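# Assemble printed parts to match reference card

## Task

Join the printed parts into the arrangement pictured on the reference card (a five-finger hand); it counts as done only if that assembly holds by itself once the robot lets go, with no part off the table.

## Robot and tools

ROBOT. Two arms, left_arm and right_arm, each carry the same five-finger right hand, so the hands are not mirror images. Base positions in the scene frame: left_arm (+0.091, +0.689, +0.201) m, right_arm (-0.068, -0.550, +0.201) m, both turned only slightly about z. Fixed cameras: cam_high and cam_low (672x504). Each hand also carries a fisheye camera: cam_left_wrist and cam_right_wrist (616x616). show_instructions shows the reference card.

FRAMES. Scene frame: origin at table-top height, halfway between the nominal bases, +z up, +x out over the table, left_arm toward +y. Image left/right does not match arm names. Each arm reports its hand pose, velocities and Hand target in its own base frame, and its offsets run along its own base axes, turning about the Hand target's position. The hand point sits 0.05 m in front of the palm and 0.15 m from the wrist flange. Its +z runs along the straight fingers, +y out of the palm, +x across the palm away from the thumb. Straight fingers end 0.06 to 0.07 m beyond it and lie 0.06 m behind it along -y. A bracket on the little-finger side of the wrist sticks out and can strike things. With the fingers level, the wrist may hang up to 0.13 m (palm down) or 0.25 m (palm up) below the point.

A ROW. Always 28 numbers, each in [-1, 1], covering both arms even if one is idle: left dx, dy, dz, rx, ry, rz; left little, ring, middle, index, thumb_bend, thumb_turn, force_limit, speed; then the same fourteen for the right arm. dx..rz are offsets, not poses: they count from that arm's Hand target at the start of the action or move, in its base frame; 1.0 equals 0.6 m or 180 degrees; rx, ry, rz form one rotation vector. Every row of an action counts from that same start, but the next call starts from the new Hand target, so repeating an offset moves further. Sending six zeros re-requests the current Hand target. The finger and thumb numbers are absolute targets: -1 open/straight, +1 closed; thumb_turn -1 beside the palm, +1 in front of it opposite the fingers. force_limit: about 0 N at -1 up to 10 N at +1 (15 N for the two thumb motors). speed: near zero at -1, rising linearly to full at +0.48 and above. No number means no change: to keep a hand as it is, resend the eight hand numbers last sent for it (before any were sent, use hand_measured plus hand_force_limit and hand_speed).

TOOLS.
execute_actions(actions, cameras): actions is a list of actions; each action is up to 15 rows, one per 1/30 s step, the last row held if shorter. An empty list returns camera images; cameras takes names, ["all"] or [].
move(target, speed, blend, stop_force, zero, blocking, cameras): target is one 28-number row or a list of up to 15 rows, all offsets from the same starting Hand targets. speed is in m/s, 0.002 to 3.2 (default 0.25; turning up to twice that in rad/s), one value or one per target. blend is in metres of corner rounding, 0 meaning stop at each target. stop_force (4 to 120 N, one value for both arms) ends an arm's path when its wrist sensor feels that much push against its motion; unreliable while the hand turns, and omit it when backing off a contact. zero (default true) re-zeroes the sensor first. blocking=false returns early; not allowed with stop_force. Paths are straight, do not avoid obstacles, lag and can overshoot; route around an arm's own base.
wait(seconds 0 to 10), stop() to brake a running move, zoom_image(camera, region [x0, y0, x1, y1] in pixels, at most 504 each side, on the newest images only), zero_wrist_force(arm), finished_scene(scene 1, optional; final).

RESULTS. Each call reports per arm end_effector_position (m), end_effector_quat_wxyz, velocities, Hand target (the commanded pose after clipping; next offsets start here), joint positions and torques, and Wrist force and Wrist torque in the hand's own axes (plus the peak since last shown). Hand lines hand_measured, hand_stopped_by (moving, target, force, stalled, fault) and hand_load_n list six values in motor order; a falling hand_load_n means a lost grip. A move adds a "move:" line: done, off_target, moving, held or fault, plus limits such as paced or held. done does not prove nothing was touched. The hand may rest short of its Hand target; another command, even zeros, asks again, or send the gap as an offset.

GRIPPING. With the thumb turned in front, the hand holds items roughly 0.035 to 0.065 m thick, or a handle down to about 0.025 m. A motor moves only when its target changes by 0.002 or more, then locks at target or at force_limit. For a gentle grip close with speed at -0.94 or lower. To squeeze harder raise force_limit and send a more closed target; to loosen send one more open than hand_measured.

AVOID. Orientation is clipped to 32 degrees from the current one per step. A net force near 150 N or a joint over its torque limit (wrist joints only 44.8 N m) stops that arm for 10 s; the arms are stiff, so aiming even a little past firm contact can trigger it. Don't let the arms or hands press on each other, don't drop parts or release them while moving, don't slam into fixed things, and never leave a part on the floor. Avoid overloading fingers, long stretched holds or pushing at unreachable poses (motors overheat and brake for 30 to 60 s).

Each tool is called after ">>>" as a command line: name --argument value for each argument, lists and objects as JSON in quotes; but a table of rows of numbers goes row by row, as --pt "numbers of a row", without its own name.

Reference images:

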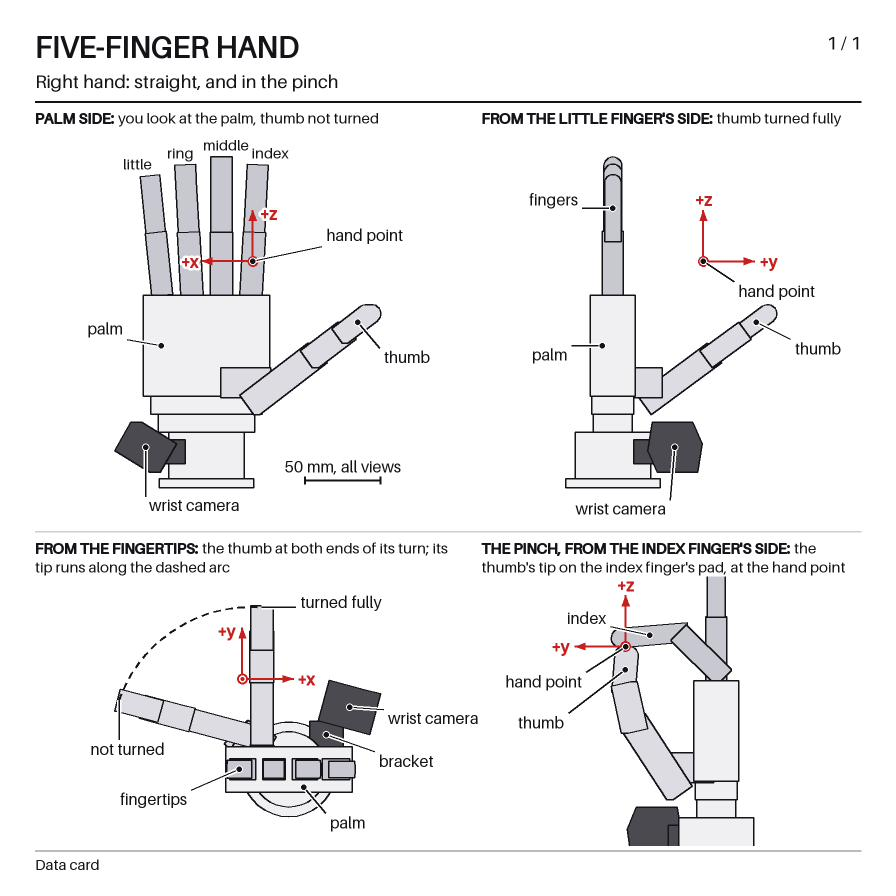

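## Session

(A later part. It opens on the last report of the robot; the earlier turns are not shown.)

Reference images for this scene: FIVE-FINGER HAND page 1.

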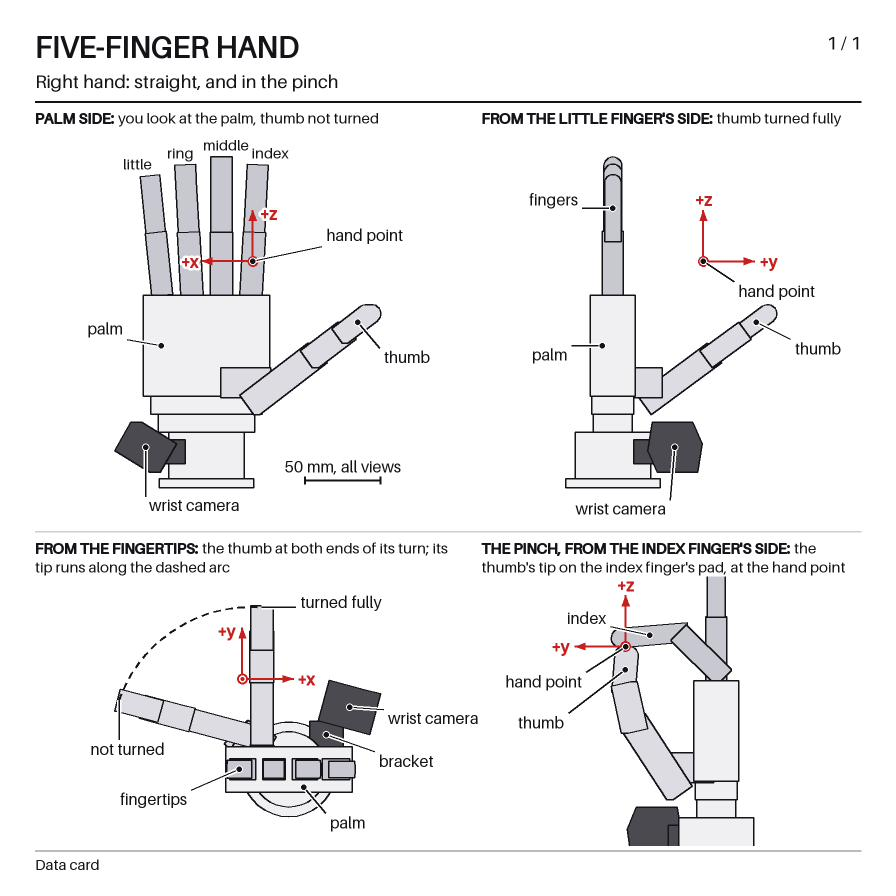

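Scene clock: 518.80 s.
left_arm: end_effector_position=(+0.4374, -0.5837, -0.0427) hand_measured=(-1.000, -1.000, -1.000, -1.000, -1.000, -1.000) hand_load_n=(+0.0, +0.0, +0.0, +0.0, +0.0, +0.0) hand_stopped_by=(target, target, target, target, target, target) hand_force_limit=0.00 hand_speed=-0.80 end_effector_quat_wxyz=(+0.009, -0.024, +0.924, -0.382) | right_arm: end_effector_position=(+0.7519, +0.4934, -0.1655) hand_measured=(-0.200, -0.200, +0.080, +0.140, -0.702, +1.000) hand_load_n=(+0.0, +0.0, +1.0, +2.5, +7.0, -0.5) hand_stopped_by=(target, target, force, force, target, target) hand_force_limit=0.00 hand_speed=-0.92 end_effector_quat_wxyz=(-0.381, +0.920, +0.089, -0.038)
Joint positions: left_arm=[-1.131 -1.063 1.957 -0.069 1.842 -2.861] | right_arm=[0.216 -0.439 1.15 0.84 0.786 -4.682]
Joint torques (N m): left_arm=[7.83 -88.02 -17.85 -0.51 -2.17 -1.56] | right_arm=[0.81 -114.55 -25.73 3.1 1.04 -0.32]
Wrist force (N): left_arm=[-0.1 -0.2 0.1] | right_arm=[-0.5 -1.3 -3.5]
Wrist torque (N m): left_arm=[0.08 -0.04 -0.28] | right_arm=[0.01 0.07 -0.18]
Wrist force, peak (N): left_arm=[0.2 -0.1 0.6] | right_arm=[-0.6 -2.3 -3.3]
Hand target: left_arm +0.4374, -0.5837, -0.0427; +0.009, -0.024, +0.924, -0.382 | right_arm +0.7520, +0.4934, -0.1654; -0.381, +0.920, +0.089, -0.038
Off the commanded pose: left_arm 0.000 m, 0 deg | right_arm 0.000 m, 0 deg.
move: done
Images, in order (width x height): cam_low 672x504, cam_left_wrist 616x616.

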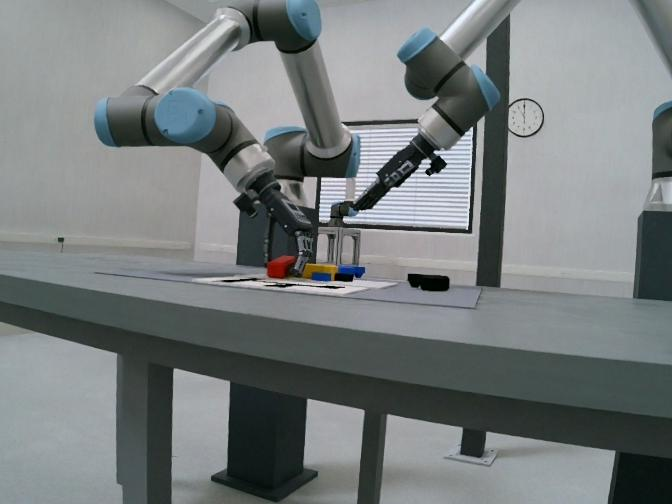

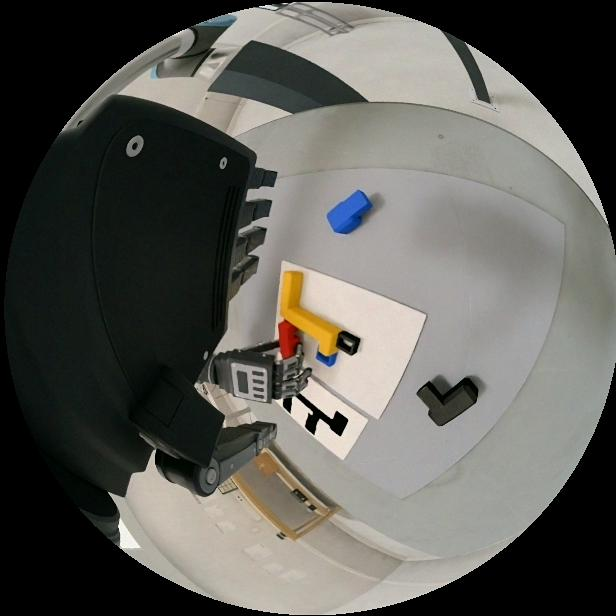

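>>> move --target '[0,0,0,0,0,0,-1,-1,-1,-1,-1,-1,0,-0.8,0,0,0.05,0,0,0,-0.2,-0.2,0.45,0.45,-0.7,1,0,-0.92]' --speed 0.08 --cameras '["cam_left_wrist","cam_low","cam_right_wrist"]'

>>> zoom_image --camera "cam_left_wrist" --region '[250, 285, 330, 365]'

>>> zoom_image --camera "cam_low" --region '[240, 230, 380, 300]'

>>> zoom_image --camera "cam_right_wrist" --region '[300, 200, 500, 400]'

Scene clock: 527.80 s.
left_arm: end_effector_position=(+0.4374, -0.5837, -0.0427) hand_measured=(-1.000, -1.000, -1.000, -1.000, -1.000, -1.000) hand_load_n=(+0.0, +0.0, +0.0, +0.0, +0.5, -0.5) hand_stopped_by=(target, target, target, target, target, target) hand_force_limit=0.00 hand_speed=-0.80 end_effector_quat_wxyz=(+0.009, -0.024, +0.924, -0.382) | right_arm: end_effector_position=(+0.7519, +0.4934, -0.1352) hand_measured=(-0.200, -0.200, +0.080, +0.140, -0.702, +1.000) hand_load_n=(+0.0, +0.0, +2.0, +4.5, +6.0, -0.5) hand_stopped_by=(target, target, force, force, target, target) hand_force_limit=0.00 hand_speed=-0.92 end_effector_quat_wxyz=(-0.381, +0.920, +0.089, -0.038)
Joint positions: left_arm=[-1.131 -1.063 1.957 -0.069 1.842 -2.861] | right_arm=[0.216 -0.474 1.159 0.865 0.786 -4.682]
Joint torques (N m): left_arm=[6.31 -88.39 -18 -0.46 -2 -1.55] | right_arm=[-7.09 -87.82 -30.04 0.18 0.76 -1.13]
Wrist force (N): left_arm=[0.2 -0.3 0.0] | right_arm=[-0.4 0.7 0.7]
Wrist torque (N m): left_arm=[0.07 -0.08 -0.27] | right_arm=[0.07 0.05 -0.18]
Wrist force, peak (N): left_arm=[0.5 -0.2 0.4] | right_arm=[-0.5 -1.2 -3.2]
Hand target: left_arm +0.4374, -0.5837, -0.0427; +0.009, -0.024, +0.924, -0.382 | right_arm +0.7520, +0.4934, -0.1354; -0.381, +0.920, +0.089, -0.038
Off the commanded pose: left_arm 0.000 m, 0 deg | right_arm 0.000 m, 0 deg.
move: done
Images, in order (width x height): cam_low 672x504, cam_left_wrist 616x616, cam_right_wrist 616x616.

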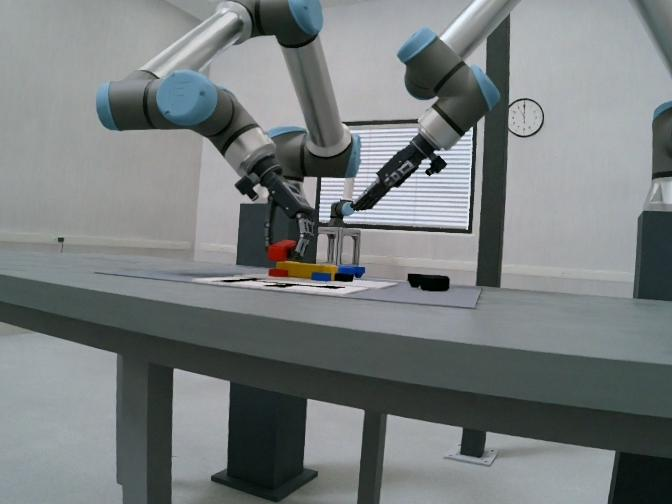

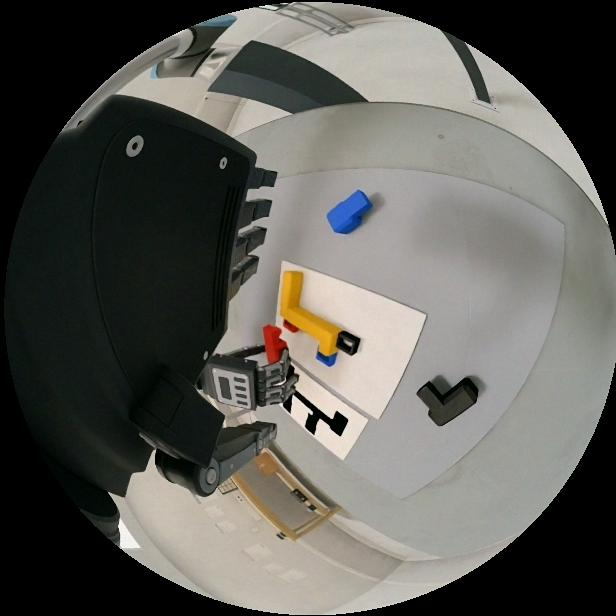

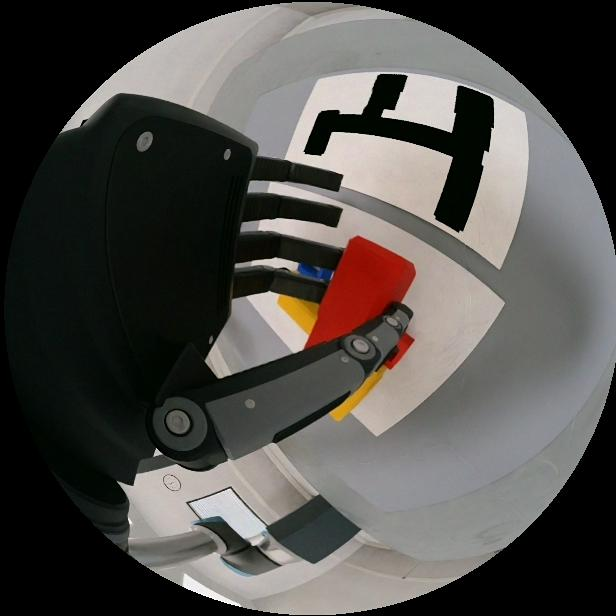

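Scaled by 6.300 from the camera's 616x616 image, which has a finer 880x880 frame.

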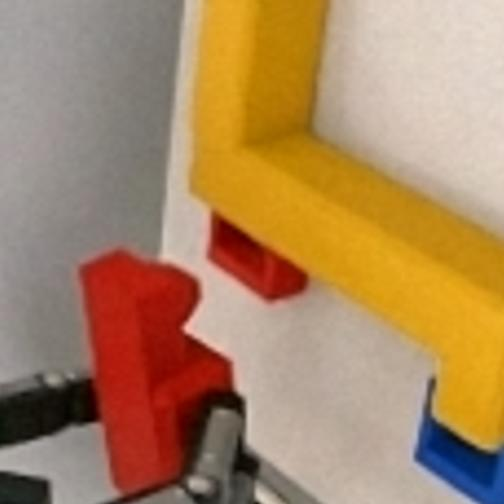

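Scaled by 3.600 from the camera's 672x504 image, which has a finer 960x720 frame.

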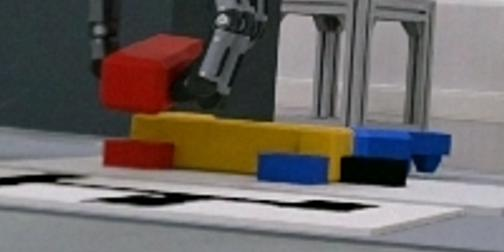

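Scaled by 2.520 from the camera's 616x616 image, which has a finer 880x880 frame.

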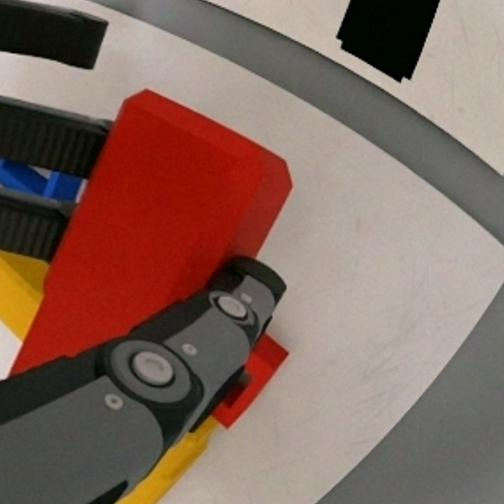

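>>> move --pt "0 0 0 0 0 0 -1 -1 -1 -1 -1 -1 0 -0.8 -0.015 -0.24 0.02 0 0 0 -0.2 -0.2 0.45 0.45 -0.7 1 0 -0.92" --pt "0 0 0 0 0 0 -1 -1 -1 -1 -1 -1 0 -0.8 -0.015 -0.24 -0.03 0 0 0 -0.2 -0.2 0.45 0.45 -0.7 1 0 -0.92" --speed 0.12

>>> move --target '[0,0,0,0,0,0,-1,-1,-1,-1,-1,-1,0,-0.8,0,0,-0.033,0,0,0,-0.2,-0.2,0.45,0.45,-0.7,1,0,-0.92]' --speed 0.03 --stop_force 4 --cameras '["cam_left_wrist","cam_right_wrist"]'

Scene clock: 564.50 s.
left_arm: end_effector_position=(+0.4374, -0.5837, -0.0427) hand_measured=(-1.000, -1.000, -1.000, -1.000, -1.000, -1.000) hand_load_n=(+0.0, +0.0, +0.0, +0.0, +0.0, +0.0) hand_stopped_by=(target, target, target, target, target, target) hand_force_limit=0.00 hand_speed=-0.80 end_effector_quat_wxyz=(+0.009, -0.024, +0.924, -0.382) | right_arm: end_effector_position=(+0.7431, +0.3494, -0.1535) hand_measured=(-0.200, -0.200, +0.080, +0.140, -0.702, +1.000) hand_load_n=(+0.0, +0.0, +2.0, +4.5, +6.0, +0.0) hand_stopped_by=(target, target, force, force, target, target) hand_force_limit=0.00 hand_speed=-0.92 end_effector_quat_wxyz=(-0.381, +0.920, +0.089, -0.037)
Joint positions: left_arm=[-1.131 -1.063 1.957 -0.069 1.842 -2.861] | right_arm=[0.047 -0.503 1.317 0.903 0.796 -4.919]
Joint torques (N m): left_arm=[6.72 -89.2 -18.89 -0.25 -2 -1.5] | right_arm=[12.84 -113.02 -17.6 8.9 -3.35 -1.46]
Wrist force (N): left_arm=[0.2 -0.1 0.2] | right_arm=[-0.9 0.3 0.8]
Wrist torque (N m): left_arm=[0.10 -0.08 -0.26] | right_arm=[-0.01 0.07 0.07]
Wrist force, peak (N): left_arm=[0.2 -0.5 0.5] | right_arm=[-0.7 1.5 2.1]
Hand target: left_arm +0.4374, -0.5837, -0.0427; +0.009, -0.024, +0.924, -0.382 | right_arm +0.7430, +0.3494, -0.1534; -0.381, +0.920, +0.089, -0.038
Off the commanded pose: left_arm 0.000 m, 0 deg | right_arm 0.000 m, 0 deg.
move: done

Scene clock: 566.30 s.
left_arm: end_effector_position=(+0.4374, -0.5837, -0.0427) hand_measured=(-1.000, -1.000, -1.000, -1.000, -1.000, -1.000) hand_load_n=(+0.0, +0.0, +0.0, +0.0, +0.0, -0.5) hand_stopped_by=(target, target, target, target, target, target) hand_force_limit=0.00 hand_speed=-0.80 end_effector_quat_wxyz=(+0.009, -0.024, +0.924, -0.382) | right_arm: end_effector_position=(+0.7430, +0.3494, -0.1732) hand_measured=(-0.200, -0.200, +0.080, +0.140, -0.702, +1.000) hand_load_n=(+0.0, +0.0, +2.5, +4.0, +6.5, +0.5) hand_stopped_by=(target, target, force, force, target, target) hand_force_limit=0.00 hand_speed=-0.92 end_effector_quat_wxyz=(-0.381, +0.920, +0.089, -0.038)
Joint positions: left_arm=[-1.131 -1.063 1.957 -0.069 1.842 -2.861] | right_arm=[0.047 -0.479 1.31 0.886 0.796 -4.919]
Joint torques (N m): left_arm=[7.49 -87.8 -18.15 -0.62 -2.18 -1.45] | right_arm=[14.87 -114.4 -17.1 7.87 -1.94 -2.23]
Wrist force (N): left_arm=[0.0 0.0 0.4] | right_arm=[-0.7 0.5 1.0]
Wrist torque (N m): left_arm=[0.09 -0.07 -0.27] | right_arm=[-0.01 0.05 0.06]
Wrist force, peak (N): left_arm=[0.4 -0.2 0.2] | right_arm=[-1.8 -0.1 0.0]
Hand target: left_arm +0.4374, -0.5837, -0.0427; +0.009, -0.024, +0.924, -0.382 | right_arm +0.7430, +0.3494, -0.1732; -0.381, +0.920, +0.089, -0.038
Off the commanded pose: left_arm 0.000 m, 0 deg | right_arm 0.000 m, 0 deg.
move: done
Images, in order (width x height): cam_left_wrist 616x616, cam_right_wrist 616x616.

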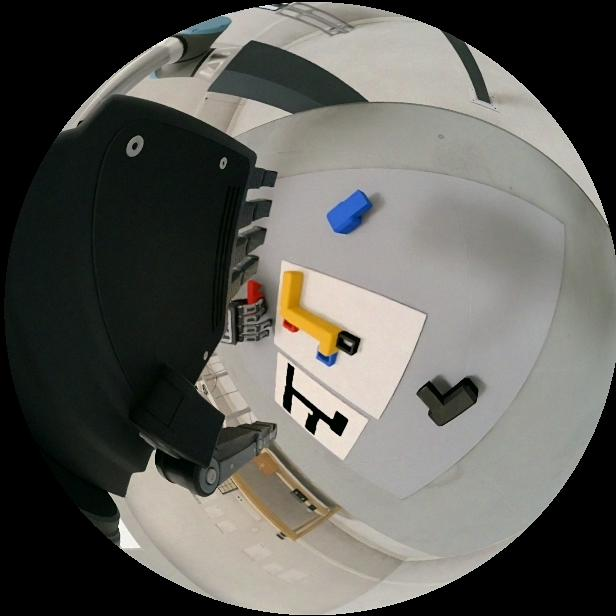

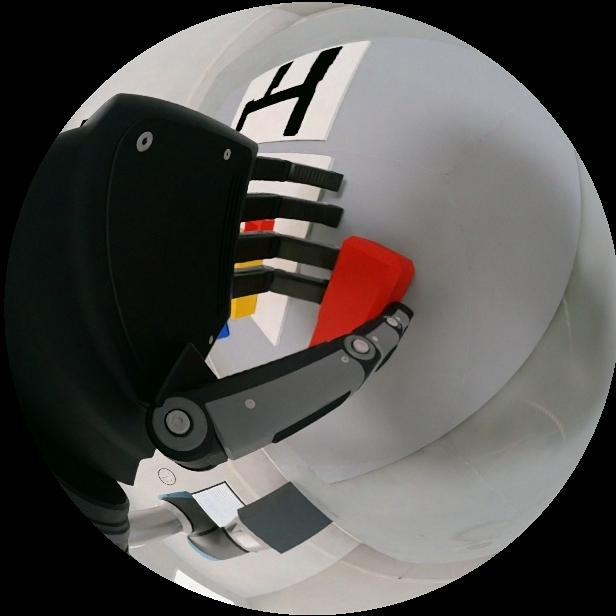

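>>> move --pt "0 0 0 0 0 0 -1 -1 -1 -1 -1 -1 0 -0.8 0 0 0.005 0 0 0 -0.2 -0.2 0.0 -0.05 -0.7 1 0 -0.85" --pt "0 0 0 0 0 0 -1 -1 -1 -1 -1 -1 0 -0.8 0 0 0.008 0 0 0 -0.2 -0.2 -0.12 -0.15 -0.7 1 0 -0.85" --speed 0.05

>>> move --pt "0 0 0 0 0 0 -1 -1 -1 -1 -1 -1 0 -0.8 0 0 0.1 0 0 0 -0.2 -0.2 -0.12 -0.15 -0.7 1 0 -0.85" --pt "0 0 0 0 0 0 -1 -1 -1 -1 -1 -1 0 -0.8 0.0928 0.0535 0.4 0 0 0 -0.2 -0.2 -0.12 -0.15 -0.7 -1 0 0.2" --speed 0.2 --cameras '["cam_right_wrist"]'

>>> zoom_image --camera "cam_right_wrist" --region '[300, 200, 450, 350]'

Scene clock: 578.13 s.
left_arm: end_effector_position=(+0.4374, -0.5837, -0.0427) hand_measured=(-1.000, -1.000, -1.000, -1.000, -1.000, -1.000) hand_load_n=(+0.0, +0.0, +0.0, +0.0, +0.0, -0.5) hand_stopped_by=(target, target, target, target, target, target) hand_force_limit=0.00 hand_speed=-0.80 end_effector_quat_wxyz=(+0.009, -0.024, +0.924, -0.382) | right_arm: end_effector_position=(+0.7430, +0.3494, -0.1684) hand_measured=(-0.200, -0.200, -0.120, -0.150, -0.700, +1.000) hand_load_n=(+0.0, +0.0, +0.0, +0.0, +0.0, +0.0) hand_stopped_by=(target, target, target, target, target, target) hand_force_limit=0.00 hand_speed=-0.85 end_effector_quat_wxyz=(-0.381, +0.920, +0.089, -0.038)
Joint positions: left_arm=[-1.131 -1.063 1.957 -0.069 1.842 -2.861] | right_arm=[0.047 -0.485 1.311 0.891 0.796 -4.919]
Joint torques (N m): left_arm=[5.46 -88.07 -18.61 -0.41 -1.89 -1.75] | right_arm=[12.88 -102.42 -18.99 6.81 0.3 0.25]
Wrist force (N): left_arm=[0.0 -0.3 -0.1] | right_arm=[-0.6 0.3 0.8]
Wrist torque (N m): left_arm=[0.07 -0.05 -0.28] | right_arm=[-0.03 0.05 0.07]
Wrist force, peak (N): left_arm=[0.6 -0.3 0.3] | right_arm=[-0.9 0.7 1.2]
Hand target: left_arm +0.4374, -0.5837, -0.0427; +0.009, -0.024, +0.924, -0.382 | right_arm +0.7430, +0.3494, -0.1684; -0.381, +0.920, +0.089, -0.038
Off the commanded pose: left_arm 0.000 m, 0 deg | right_arm 0.000 m, 0 deg.
move: done

Scene clock: 581.47 s.
left_arm: end_effector_position=(+0.4374, -0.5837, -0.0427) hand_measured=(-1.000, -1.000, -1.000, -1.000, -1.000, -1.000) hand_load_n=(-0.5, +0.0, +0.0, +0.0, +0.0, -0.5) hand_stopped_by=(target, target, target, target, target, target) hand_force_limit=0.00 hand_speed=-0.80 end_effector_quat_wxyz=(+0.009, -0.024, +0.924, -0.382) | right_arm: end_effector_position=(+0.7986, +0.3815, +0.0716) hand_measured=(-0.200, -0.200, -0.120, -0.150, -0.700, -1.000) hand_load_n=(+0.0, -0.5, +0.0, +0.0, +0.0, +0.0) hand_stopped_by=(target, target, target, target, target, target) hand_force_limit=0.00 hand_speed=0.20 end_effector_quat_wxyz=(-0.381, +0.920, +0.089, -0.038)
Joint positions: left_arm=[-1.131 -1.063 1.957 -0.069 1.842 -2.861] | right_arm=[0.08 -0.654 1.134 1.204 0.792 -4.872]
Joint torques (N m): left_arm=[6.41 -87.2 -18.61 -0.05 -1.89 -1.68] | right_arm=[-16.84 -82.57 -39.26 -0.49 1.02 -2.82]
Wrist force (N): left_arm=[0.1 -0.2 -0.1] | right_arm=[-0.2 0.8 0.5]
Wrist torque (N m): left_arm=[0.10 -0.07 -0.27] | right_arm=[0.08 0.00 -0.18]
Wrist force, peak (N): left_arm=[0.4 -0.3 0.5] | right_arm=[-1.5 2.1 1.9]
Hand target: left_arm +0.4374, -0.5837, -0.0427; +0.009, -0.024, +0.924, -0.382 | right_arm +0.7986, +0.3815, +0.0716; -0.381, +0.920, +0.089, -0.038
Off the commanded pose: left_arm 0.000 m, 0 deg | right_arm 0.000 m, 0 deg.
move: done
Images, in order (width x height): cam_right_wrist 616x616.

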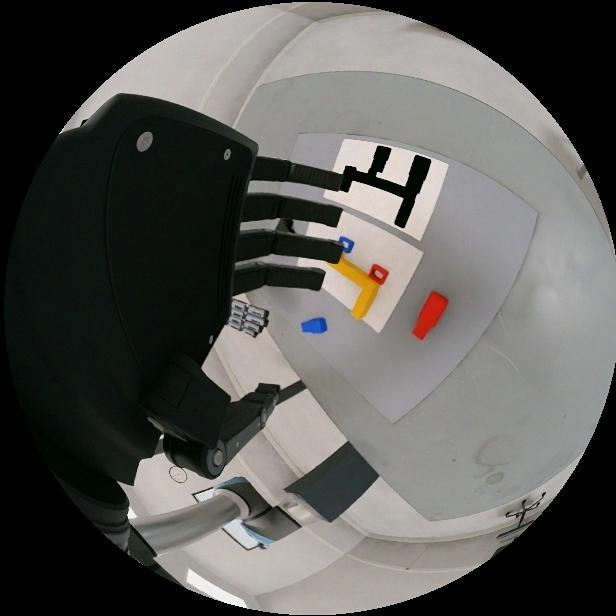

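Scaled by 3.360 from the camera's 616x616 image, which has a finer 880x880 frame.

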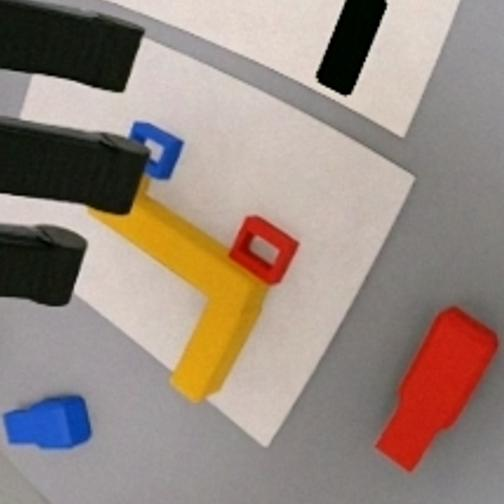

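>>> zoom_image --camera "cam_right_wrist" --region '[360, 255, 400, 295]'

>>> zoom_image --camera "cam_right_wrist" --region '[405, 285, 455, 345]'

Scaled by 12.600 from the camera's 616x616 image, which has a finer 880x880 frame.

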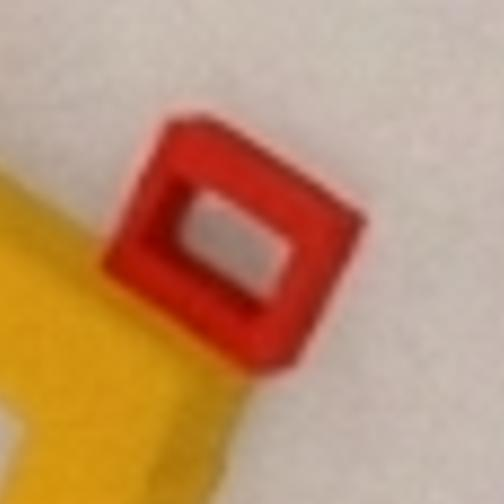

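Scaled by 8.400 from the camera's 616x616 image, which has a finer 880x880 frame.

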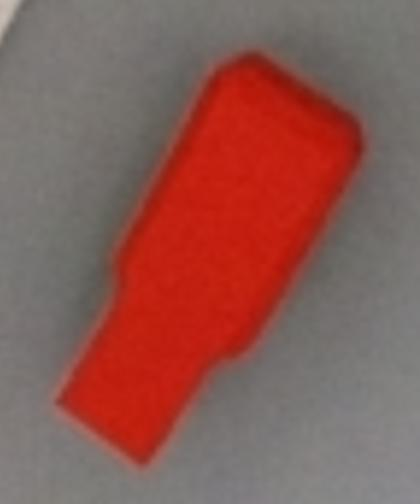

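>>> move --pt "0 0 0 0 0 0 -1 -1 -1 -1 -1 -1 0 -0.8 -0.103 -0.057 -0.2 0 0 0 -0.2 -0.2 -0.12 -0.15 -0.7 1 0.4 0.2" --pt "0 0 0 0 0 0 -1 -1 -1 -1 -1 -1 0 -0.8 -0.103 -0.057 -0.3993 0 0 0 -0.2 -0.2 -0.12 -0.15 -0.7 1 0.4 0.2" --speed '[0.2,0.1]'

>>> move --target '[0,0,0,0,0,0,-1,-1,-1,-1,-1,-1,0,-0.8,0,0,0,0,0,0,-0.2,-0.2,0.45,0.45,-0.7,1,0.4,-0.9]'

>>> move --target '[0,0,0,0,0,0,-1,-1,-1,-1,-1,-1,0,-0.8,0,0,0.07,0,0,0,-0.2,-0.2,0.45,0.45,-0.7,1,0.4,-0.9]' --speed 0.1 --cameras '["cam_right_wrist","cam_low"]'

>>> zoom_image --camera "cam_low" --region '[200, 220, 340, 290]'

Scene clock: 615.00 s.
left_arm: end_effector_position=(+0.4374, -0.5837, -0.0427) hand_measured=(-1.000, -1.000, -1.000, -1.000, -1.000, -1.000) hand_load_n=(+0.0, +0.0, +0.0, +0.0, +0.0, +0.0) hand_stopped_by=(target, target, target, target, target, target) hand_force_limit=0.00 hand_speed=-0.80 end_effector_quat_wxyz=(+0.009, -0.024, +0.924, -0.382) | right_arm: end_effector_position=(+0.7370, +0.3473, -0.1681) hand_measured=(-0.200, -0.200, -0.120, -0.150, -0.700, +1.000) hand_load_n=(+0.0, +0.0, +0.0, +0.0, +0.0, +0.0) hand_stopped_by=(target, target, target, target, target, target) hand_force_limit=0.40 hand_speed=0.20 end_effector_quat_wxyz=(-0.381, +0.920, +0.089, -0.037)
Joint positions: left_arm=[-1.131 -1.063 1.957 -0.069 1.842 -2.861] | right_arm=[0.044 -0.492 1.329 0.882 0.797 -4.922]
Joint torques (N m): left_arm=[4.44 -89.9 -19.48 -0.25 -1.95 -1.52] | right_arm=[13.94 -109.38 -15.59 8.12 -3.48 2.42]
Wrist force (N): left_arm=[0.2 -0.1 0.1] | right_arm=[-0.7 0.1 0.9]
Wrist torque (N m): left_arm=[0.11 -0.09 -0.26] | right_arm=[-0.06 0.07 0.06]
Wrist force, peak (N): left_arm=[0.3 -0.5 0.1] | right_arm=[-1.7 2.0 2.1]
Hand target: left_arm +0.4374, -0.5837, -0.0427; +0.009, -0.024, +0.924, -0.382 | right_arm +0.7368, +0.3473, -0.1680; -0.381, +0.920, +0.089, -0.038
Off the commanded pose: left_arm 0.000 m, 0 deg | right_arm 0.000 m, 0 deg.
move: done

Scene clock: 616.37 s.
left_arm: end_effector_position=(+0.4374, -0.5837, -0.0427) hand_measured=(-1.000, -1.000, -1.000, -1.000, -1.000, -1.000) hand_load_n=(+0.0, +0.0, +0.0, +0.0, +0.0, +0.0) hand_stopped_by=(target, target, target, target, target, target) hand_force_limit=0.00 hand_speed=-0.80 end_effector_quat_wxyz=(+0.009, -0.024, +0.924, -0.382) | right_arm: end_effector_position=(+0.7368, +0.3473, -0.1680) hand_measured=(-0.200, -0.200, +0.090, +0.154, -0.704, +1.000) hand_load_n=(+0.0, +0.5, +4.0, +8.5, +13.0, +0.0) hand_stopped_by=(target, target, force, force, target, target) hand_force_limit=0.40 hand_speed=-0.90 end_effector_quat_wxyz=(-0.381, +0.920, +0.089, -0.038)
Joint positions: left_arm=[-1.131 -1.063 1.957 -0.069 1.842 -2.861] | right_arm=[0.044 -0.492 1.33 0.882 0.797 -4.922]
Joint torques (N m): left_arm=[6.13 -87.11 -18.81 0.03 -1.73 -1.56] | right_arm=[12.63 -110.63 -17.09 8 -3.17 1.61]
Wrist force (N): left_arm=[0.2 -0.1 0.1] | right_arm=[-0.8 -0.6 0.2]
Wrist torque (N m): left_arm=[0.11 -0.08 -0.26] | right_arm=[-0.08 0.07 0.05]
Wrist force, peak (N): left_arm=[0.0 -0.5 0.2] | right_arm=[-1.0 0.4 1.2]
Hand target: left_arm +0.4374, -0.5837, -0.0427; +0.009, -0.024, +0.924, -0.382 | right_arm +0.7368, +0.3473, -0.1680; -0.381, +0.920, +0.089, -0.038
Off the commanded pose: left_arm 0.000 m, 0 deg | right_arm 0.000 m, 0 deg.
move: done

Scene clock: 617.10 s.
left_arm: end_effector_position=(+0.4374, -0.5837, -0.0427) hand_measured=(-1.000, -1.000, -1.000, -1.000, -1.000, -1.000) hand_load_n=(+0.0, +0.0, +0.0, +0.0, +0.0, +0.0) hand_stopped_by=(target, target, target, target, target, target) hand_force_limit=0.00 hand_speed=-0.80 end_effector_quat_wxyz=(+0.009, -0.024, +0.924, -0.382) | right_arm: end_effector_position=(+0.7367, +0.3473, -0.1258) hand_measured=(-0.200, -0.200, +0.090, +0.154, -0.704, +1.000) hand_load_n=(+0.0, +0.0, +4.5, +8.5, +13.0, +0.0) hand_stopped_by=(target, target, force, force, target, target) hand_force_limit=0.40 hand_speed=-0.90 end_effector_quat_wxyz=(-0.381, +0.920, +0.089, -0.038) end_effector_velocity=(+0.000, -0.001, -0.005) end_effector_angular_velocity=(-0.001, +0.001, -0.001)
Joint positions: left_arm=[-1.131 -1.063 1.957 -0.069 1.842 -2.861] | right_arm=[0.044 -0.544 1.344 0.92 0.797 -4.922]
Joint velocities: left_arm=[within noise] | right_arm=[-0.001 0.005 0 -0.004 0.001 0.001]
Joint torques (N m): left_arm=[5.37 -88.16 -19.26 0.1 -1.82 -1.75] | right_arm=[10.04 -81.36 -29.9 -0.7 -3.16 0.92]
Wrist force (N): left_arm=[0.2 -0.1 0.2] | right_arm=[-1.0 0.6 0.9]
Wrist torque (N m): left_arm=[0.09 -0.09 -0.26] | right_arm=[0.01 0.07 0.08]
Wrist force, peak (N): left_arm=[0.4 -0.4 0.1] | right_arm=[-0.8 1.3 2.2]
Hand target: left_arm +0.4374, -0.5837, -0.0427; +0.009, -0.024, +0.924, -0.382 | right_arm +0.7368, +0.3473, -0.1260; -0.381, +0.920, +0.089, -0.038
Off the commanded pose: left_arm 0.000 m, 0 deg | right_arm 0.000 m, 0 deg.
move: done
Images, in order (width x height): cam_low 672x504, cam_right_wrist 616x616.

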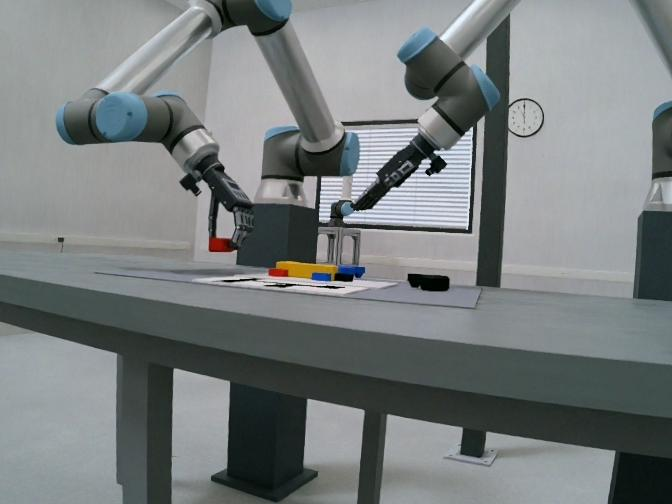

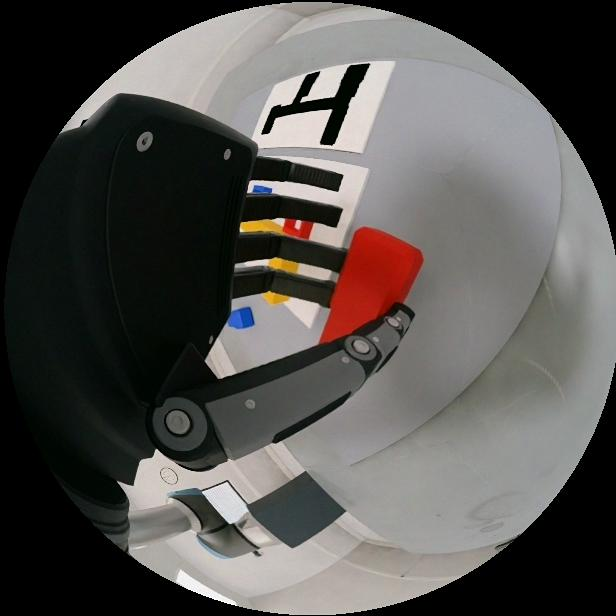

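Scaled by 3.600 from the camera's 672x504 image, which has a finer 960x720 frame.

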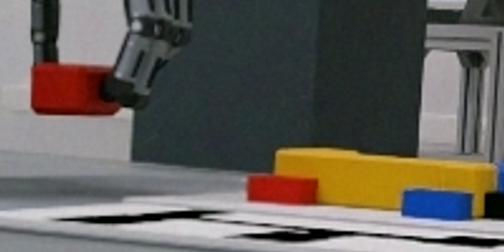

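>>> move --pt "0 0 0 0 0 0 -1 -1 -1 -1 -1 -1 0 -0.8 0.0062 0.2438 0.02 0 0 0 -0.2 -0.2 0.45 0.45 -0.7 1 0.4 -0.9" --pt "0 0 0 0 0 0 -1 -1 -1 -1 -1 -1 0 -0.8 0.0062 0.2438 -0.024 0 0 0 -0.2 -0.2 0.45 0.45 -0.7 1 0.4 -0.9" --speed '[0.12,0.04]' --cameras '["cam_left_wrist","cam_low"]'

>>> zoom_image --camera "cam_left_wrist" --region '[250, 285, 330, 365]'

>>> zoom_image --camera "cam_low" --region '[240, 230, 380, 300]'

Scene clock: 624.73 s.
left_arm: end_effector_position=(+0.4374, -0.5837, -0.0427) hand_measured=(-1.000, -1.000, -1.000, -1.000, -1.000, -1.000) hand_load_n=(+0.0, +0.0, +0.0, +0.0, +0.0, +0.0) hand_stopped_by=(target, target, target, target, target, target) hand_force_limit=0.00 hand_speed=-0.80 end_effector_quat_wxyz=(+0.009, -0.024, +0.924, -0.382) | right_arm: end_effector_position=(+0.7406, +0.4936, -0.1406) hand_measured=(-0.200, -0.200, +0.090, +0.154, -0.704, +1.000) hand_load_n=(+0.0, +0.0, +4.5, +8.5, +13.0, -0.5) hand_stopped_by=(target, target, force, force, target, target) hand_force_limit=0.40 hand_speed=-0.90 end_effector_quat_wxyz=(-0.381, +0.920, +0.089, -0.037)
Joint positions: left_arm=[-1.131 -1.063 1.957 -0.069 1.842 -2.861] | right_arm=[0.219 -0.483 1.19 0.84 0.786 -4.677]
Joint torques (N m): left_arm=[5.67 -87.59 -19.21 -0.05 -1.98 -1.69] | right_arm=[-16.36 -118.38 -29.86 5.76 0.77 -1.7]
Wrist force (N): left_arm=[0.0 -0.3 0.1] | right_arm=[-0.4 0.6 0.7]
Wrist torque (N m): left_arm=[0.07 -0.05 -0.28] | right_arm=[0.06 0.06 -0.18]
Wrist force, peak (N): left_arm=[0.6 -0.2 0.1] | right_arm=[-1.6 1.7 0.0]
Hand target: left_arm +0.4374, -0.5837, -0.0427; +0.009, -0.024, +0.924, -0.382 | right_arm +0.7406, +0.4936, -0.1404; -0.381, +0.920, +0.089, -0.038
Off the commanded pose: left_arm 0.000 m, 0 deg | right_arm 0.000 m, 0 deg.
move: done
Images, in order (width x height): cam_low 672x504, cam_left_wrist 616x616.

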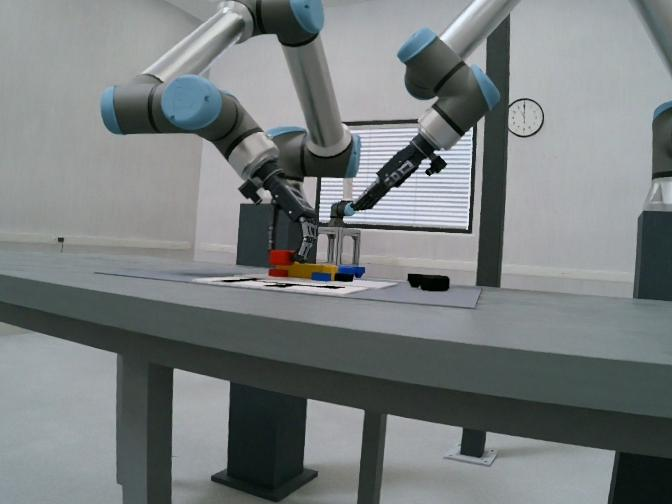

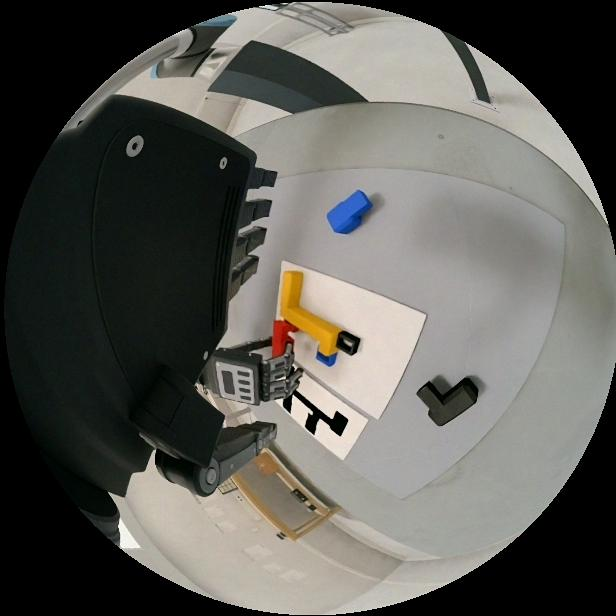

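Scaled by 6.300 from the camera's 616x616 image, which has a finer 880x880 frame.

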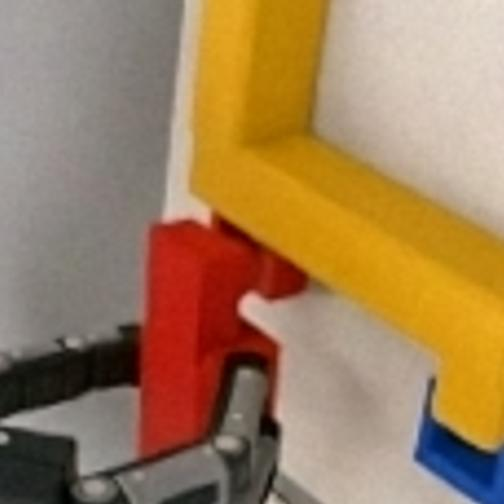

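Scaled by 3.600 from the camera's 672x504 image, which has a finer 960x720 frame.

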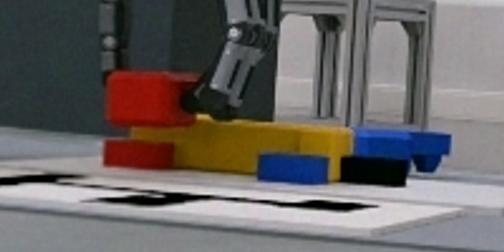

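>>> zoom_image --camera "cam_left_wrist" --region '[268, 310, 308, 350]'

>>> move --target '[0,0,0,0,0,0,-1,-1,-1,-1,-1,-1,0,-0.8,0,0,-0.01,0,0,0,-0.2,-0.2,0.45,0.45,-0.7,1,0.4,-0.9]' --speed 0.02 --stop_force 4 --cameras '["cam_left_wrist","cam_low"]'

>>> zoom_image --camera "cam_left_wrist" --region '[268, 310, 308, 350]'

>>> zoom_image --camera "cam_low" --region '[240, 230, 380, 300]'

Scaled by 12.600 from the camera's 616x616 image, which has a finer 880x880 frame.

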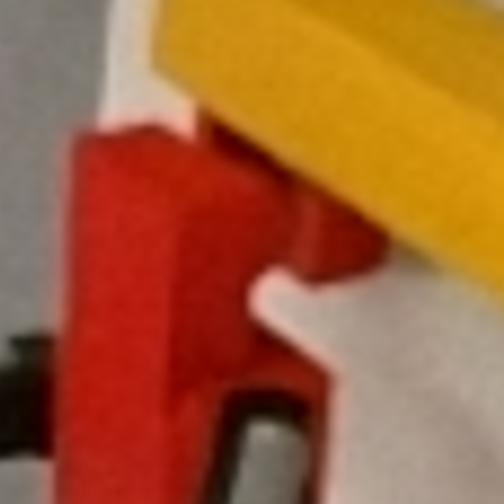

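Scene clock: 644.57 s.
left_arm: end_effector_position=(+0.4374, -0.5837, -0.0427) hand_measured=(-1.000, -1.000, -1.000, -1.000, -1.000, -1.000) hand_load_n=(+0.0, +0.0, +0.0, +0.0, +0.0, +0.0) hand_stopped_by=(target, target, target, target, target, target) hand_force_limit=0.00 hand_speed=-0.80 end_effector_quat_wxyz=(+0.009, -0.024, +0.924, -0.382) | right_arm: end_effector_position=(+0.7406, +0.4936, -0.1465) hand_measured=(-0.200, -0.200, +0.090, +0.154, -0.704, +1.000) hand_load_n=(+0.0, +0.0, +4.5, +8.0, +13.0, -0.5) hand_stopped_by=(target, target, force, force, target, target) hand_force_limit=0.40 hand_speed=-0.90 end_effector_quat_wxyz=(-0.381, +0.920, +0.089, -0.038)
Joint positions: left_arm=[-1.131 -1.063 1.957 -0.069 1.842 -2.861] | right_arm=[0.219 -0.476 1.188 0.835 0.786 -4.677]
Joint torques (N m): left_arm=[5.2 -87.88 -19.72 0.27 -1.74 -1.74] | right_arm=[-16.51 -116.08 -29.96 4.85 0.13 2.31]
Wrist force (N): left_arm=[-0.1 -0.1 -0.1] | right_arm=[-0.4 1.0 0.8]
Wrist torque (N m): left_arm=[0.11 -0.04 -0.27] | right_arm=[0.12 0.06 -0.17]
Wrist force, peak (N): left_arm=[0.7 -0.2 0.1] | right_arm=[-0.5 1.0 0.9]
Hand target: left_arm +0.4374, -0.5837, -0.0427; +0.009, -0.024, +0.924, -0.382 | right_arm +0.7406, +0.4936, -0.1464; -0.381, +0.920, +0.089, -0.038
Off the commanded pose: left_arm 0.000 m, 0 deg | right_arm 0.000 m, 0 deg.
move: done
Images, in order (width x height): cam_low 672x504, cam_left_wrist 616x616.

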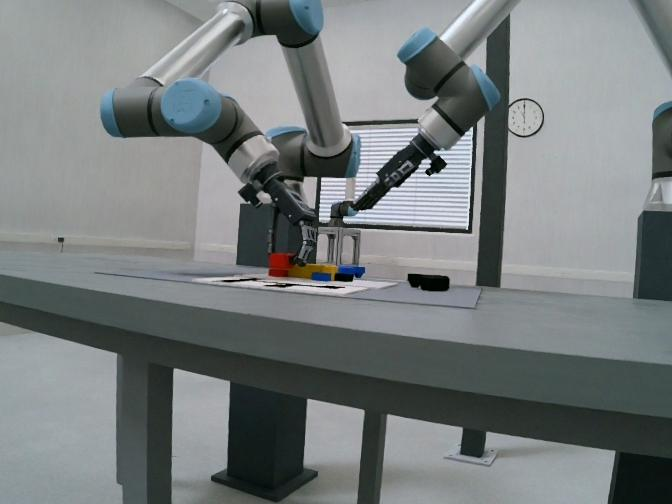

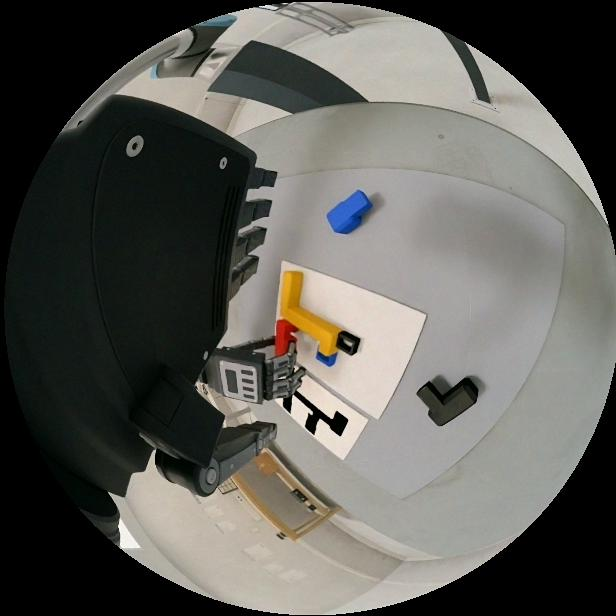

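Scaled by 12.600 from the camera's 616x616 image, which has a finer 880x880 frame.

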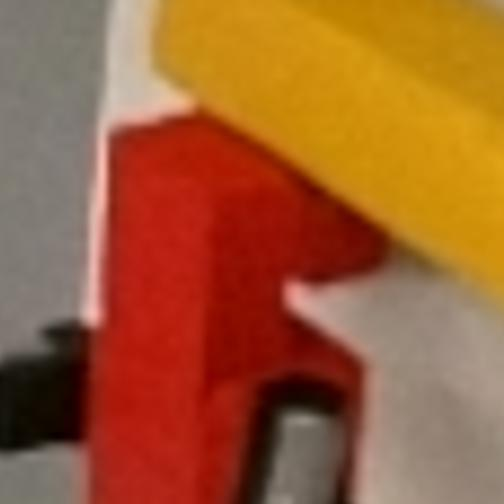

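Scaled by 3.600 from the camera's 672x504 image, which has a finer 960x720 frame.

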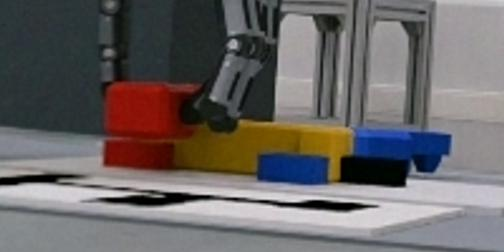

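>>> move --pt "0 0 0 0 0 0 -1 -1 -1 -1 -1 -1 0 -0.8 0.0 0.0 0.0083 0 0 0 -0.2 -0.2 0.45 0.45 -0.7 1 0.4 -0.9" --pt "0 0 0 0 0 0 -1 -1 -1 -1 -1 -1 0 -0.8 0.0095 -0.0317 0.005 0 0 0 -0.2 -0.2 0.45 0.45 -0.7 1 0.4 -0.9" --speed 0.05 --cameras '["cam_left_wrist","cam_low"]'

>>> zoom_image --camera "cam_left_wrist" --region '[260, 310, 300, 350]'

>>> zoom_image --camera "cam_low" --region '[240, 230, 380, 300]'

Scene clock: 673.47 s.
left_arm: end_effector_position=(+0.4374, -0.5837, -0.0427) hand_measured=(-1.000, -1.000, -1.000, -1.000, -1.000, -1.000) hand_load_n=(+0.0, +0.0, +0.0, +0.0, +0.0, +0.0) hand_stopped_by=(target, target, target, target, target, target) hand_force_limit=0.00 hand_speed=-0.80 end_effector_quat_wxyz=(+0.009, -0.024, +0.924, -0.382) | right_arm: end_effector_position=(+0.7462, +0.4744, -0.1434) hand_measured=(-0.200, -0.200, +0.090, +0.154, -0.704, +1.000) hand_load_n=(+0.0, +0.0, +4.5, +8.5, +13.0, -0.5) hand_stopped_by=(target, target, force, force, target, target) hand_force_limit=0.40 hand_speed=-0.90 end_effector_quat_wxyz=(-0.381, +0.920, +0.089, -0.038)
Joint positions: left_arm=[-1.131 -1.063 1.957 -0.069 1.842 -2.861] | right_arm=[0.195 -0.479 1.195 0.855 0.786 -4.71]
Joint torques (N m): left_arm=[4.87 -87.1 -19.71 0.18 -2.07 -1.51] | right_arm=[13.86 -90.34 -31.62 1.15 -3.42 2.36]
Wrist force (N): left_arm=[-0.1 0.0 0.0] | right_arm=[-0.2 0.9 0.9]
Wrist torque (N m): left_arm=[0.11 -0.04 -0.27] | right_arm=[0.09 0.02 0.10]
Wrist force, peak (N): left_arm=[0.4 -0.4 0.3] | right_arm=[-0.7 0.3 1.5]
Hand target: left_arm +0.4374, -0.5837, -0.0427; +0.009, -0.024, +0.924, -0.382 | right_arm +0.7463, +0.4745, -0.1434; -0.381, +0.920, +0.089, -0.038
Off the commanded pose: left_arm 0.000 m, 0 deg | right_arm 0.000 m, 0 deg.
move: done
Images, in order (width x height): cam_low 672x504, cam_left_wrist 616x616.

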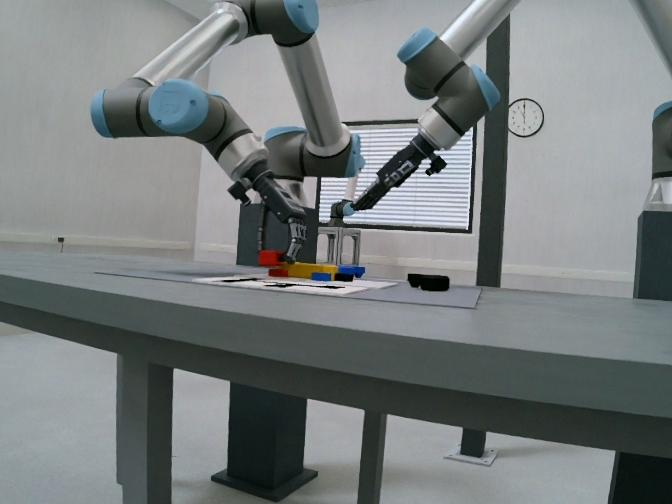

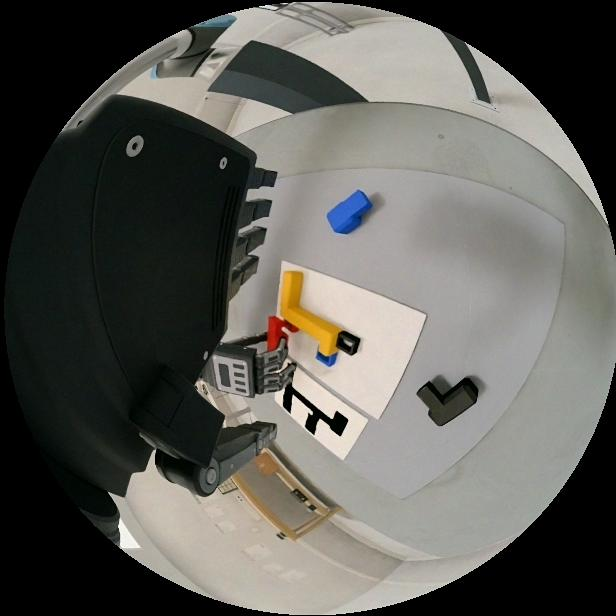

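Scaled by 12.600 from the camera's 616x616 image, which has a finer 880x880 frame.

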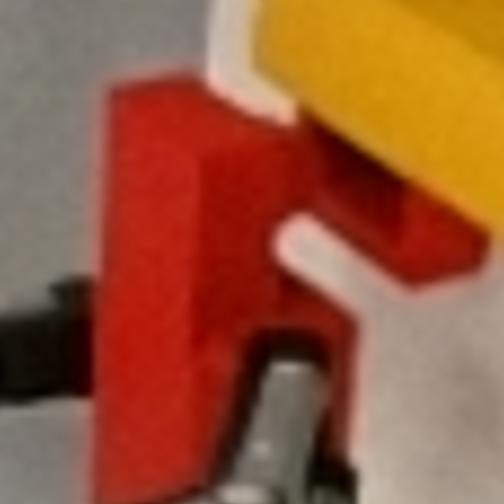

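Scaled by 3.600 from the camera's 672x504 image, which has a finer 960x720 frame.

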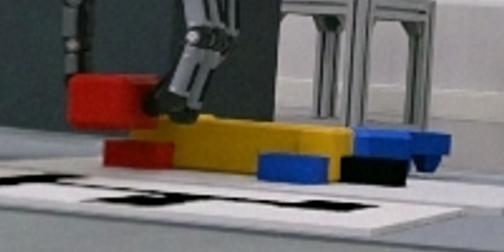

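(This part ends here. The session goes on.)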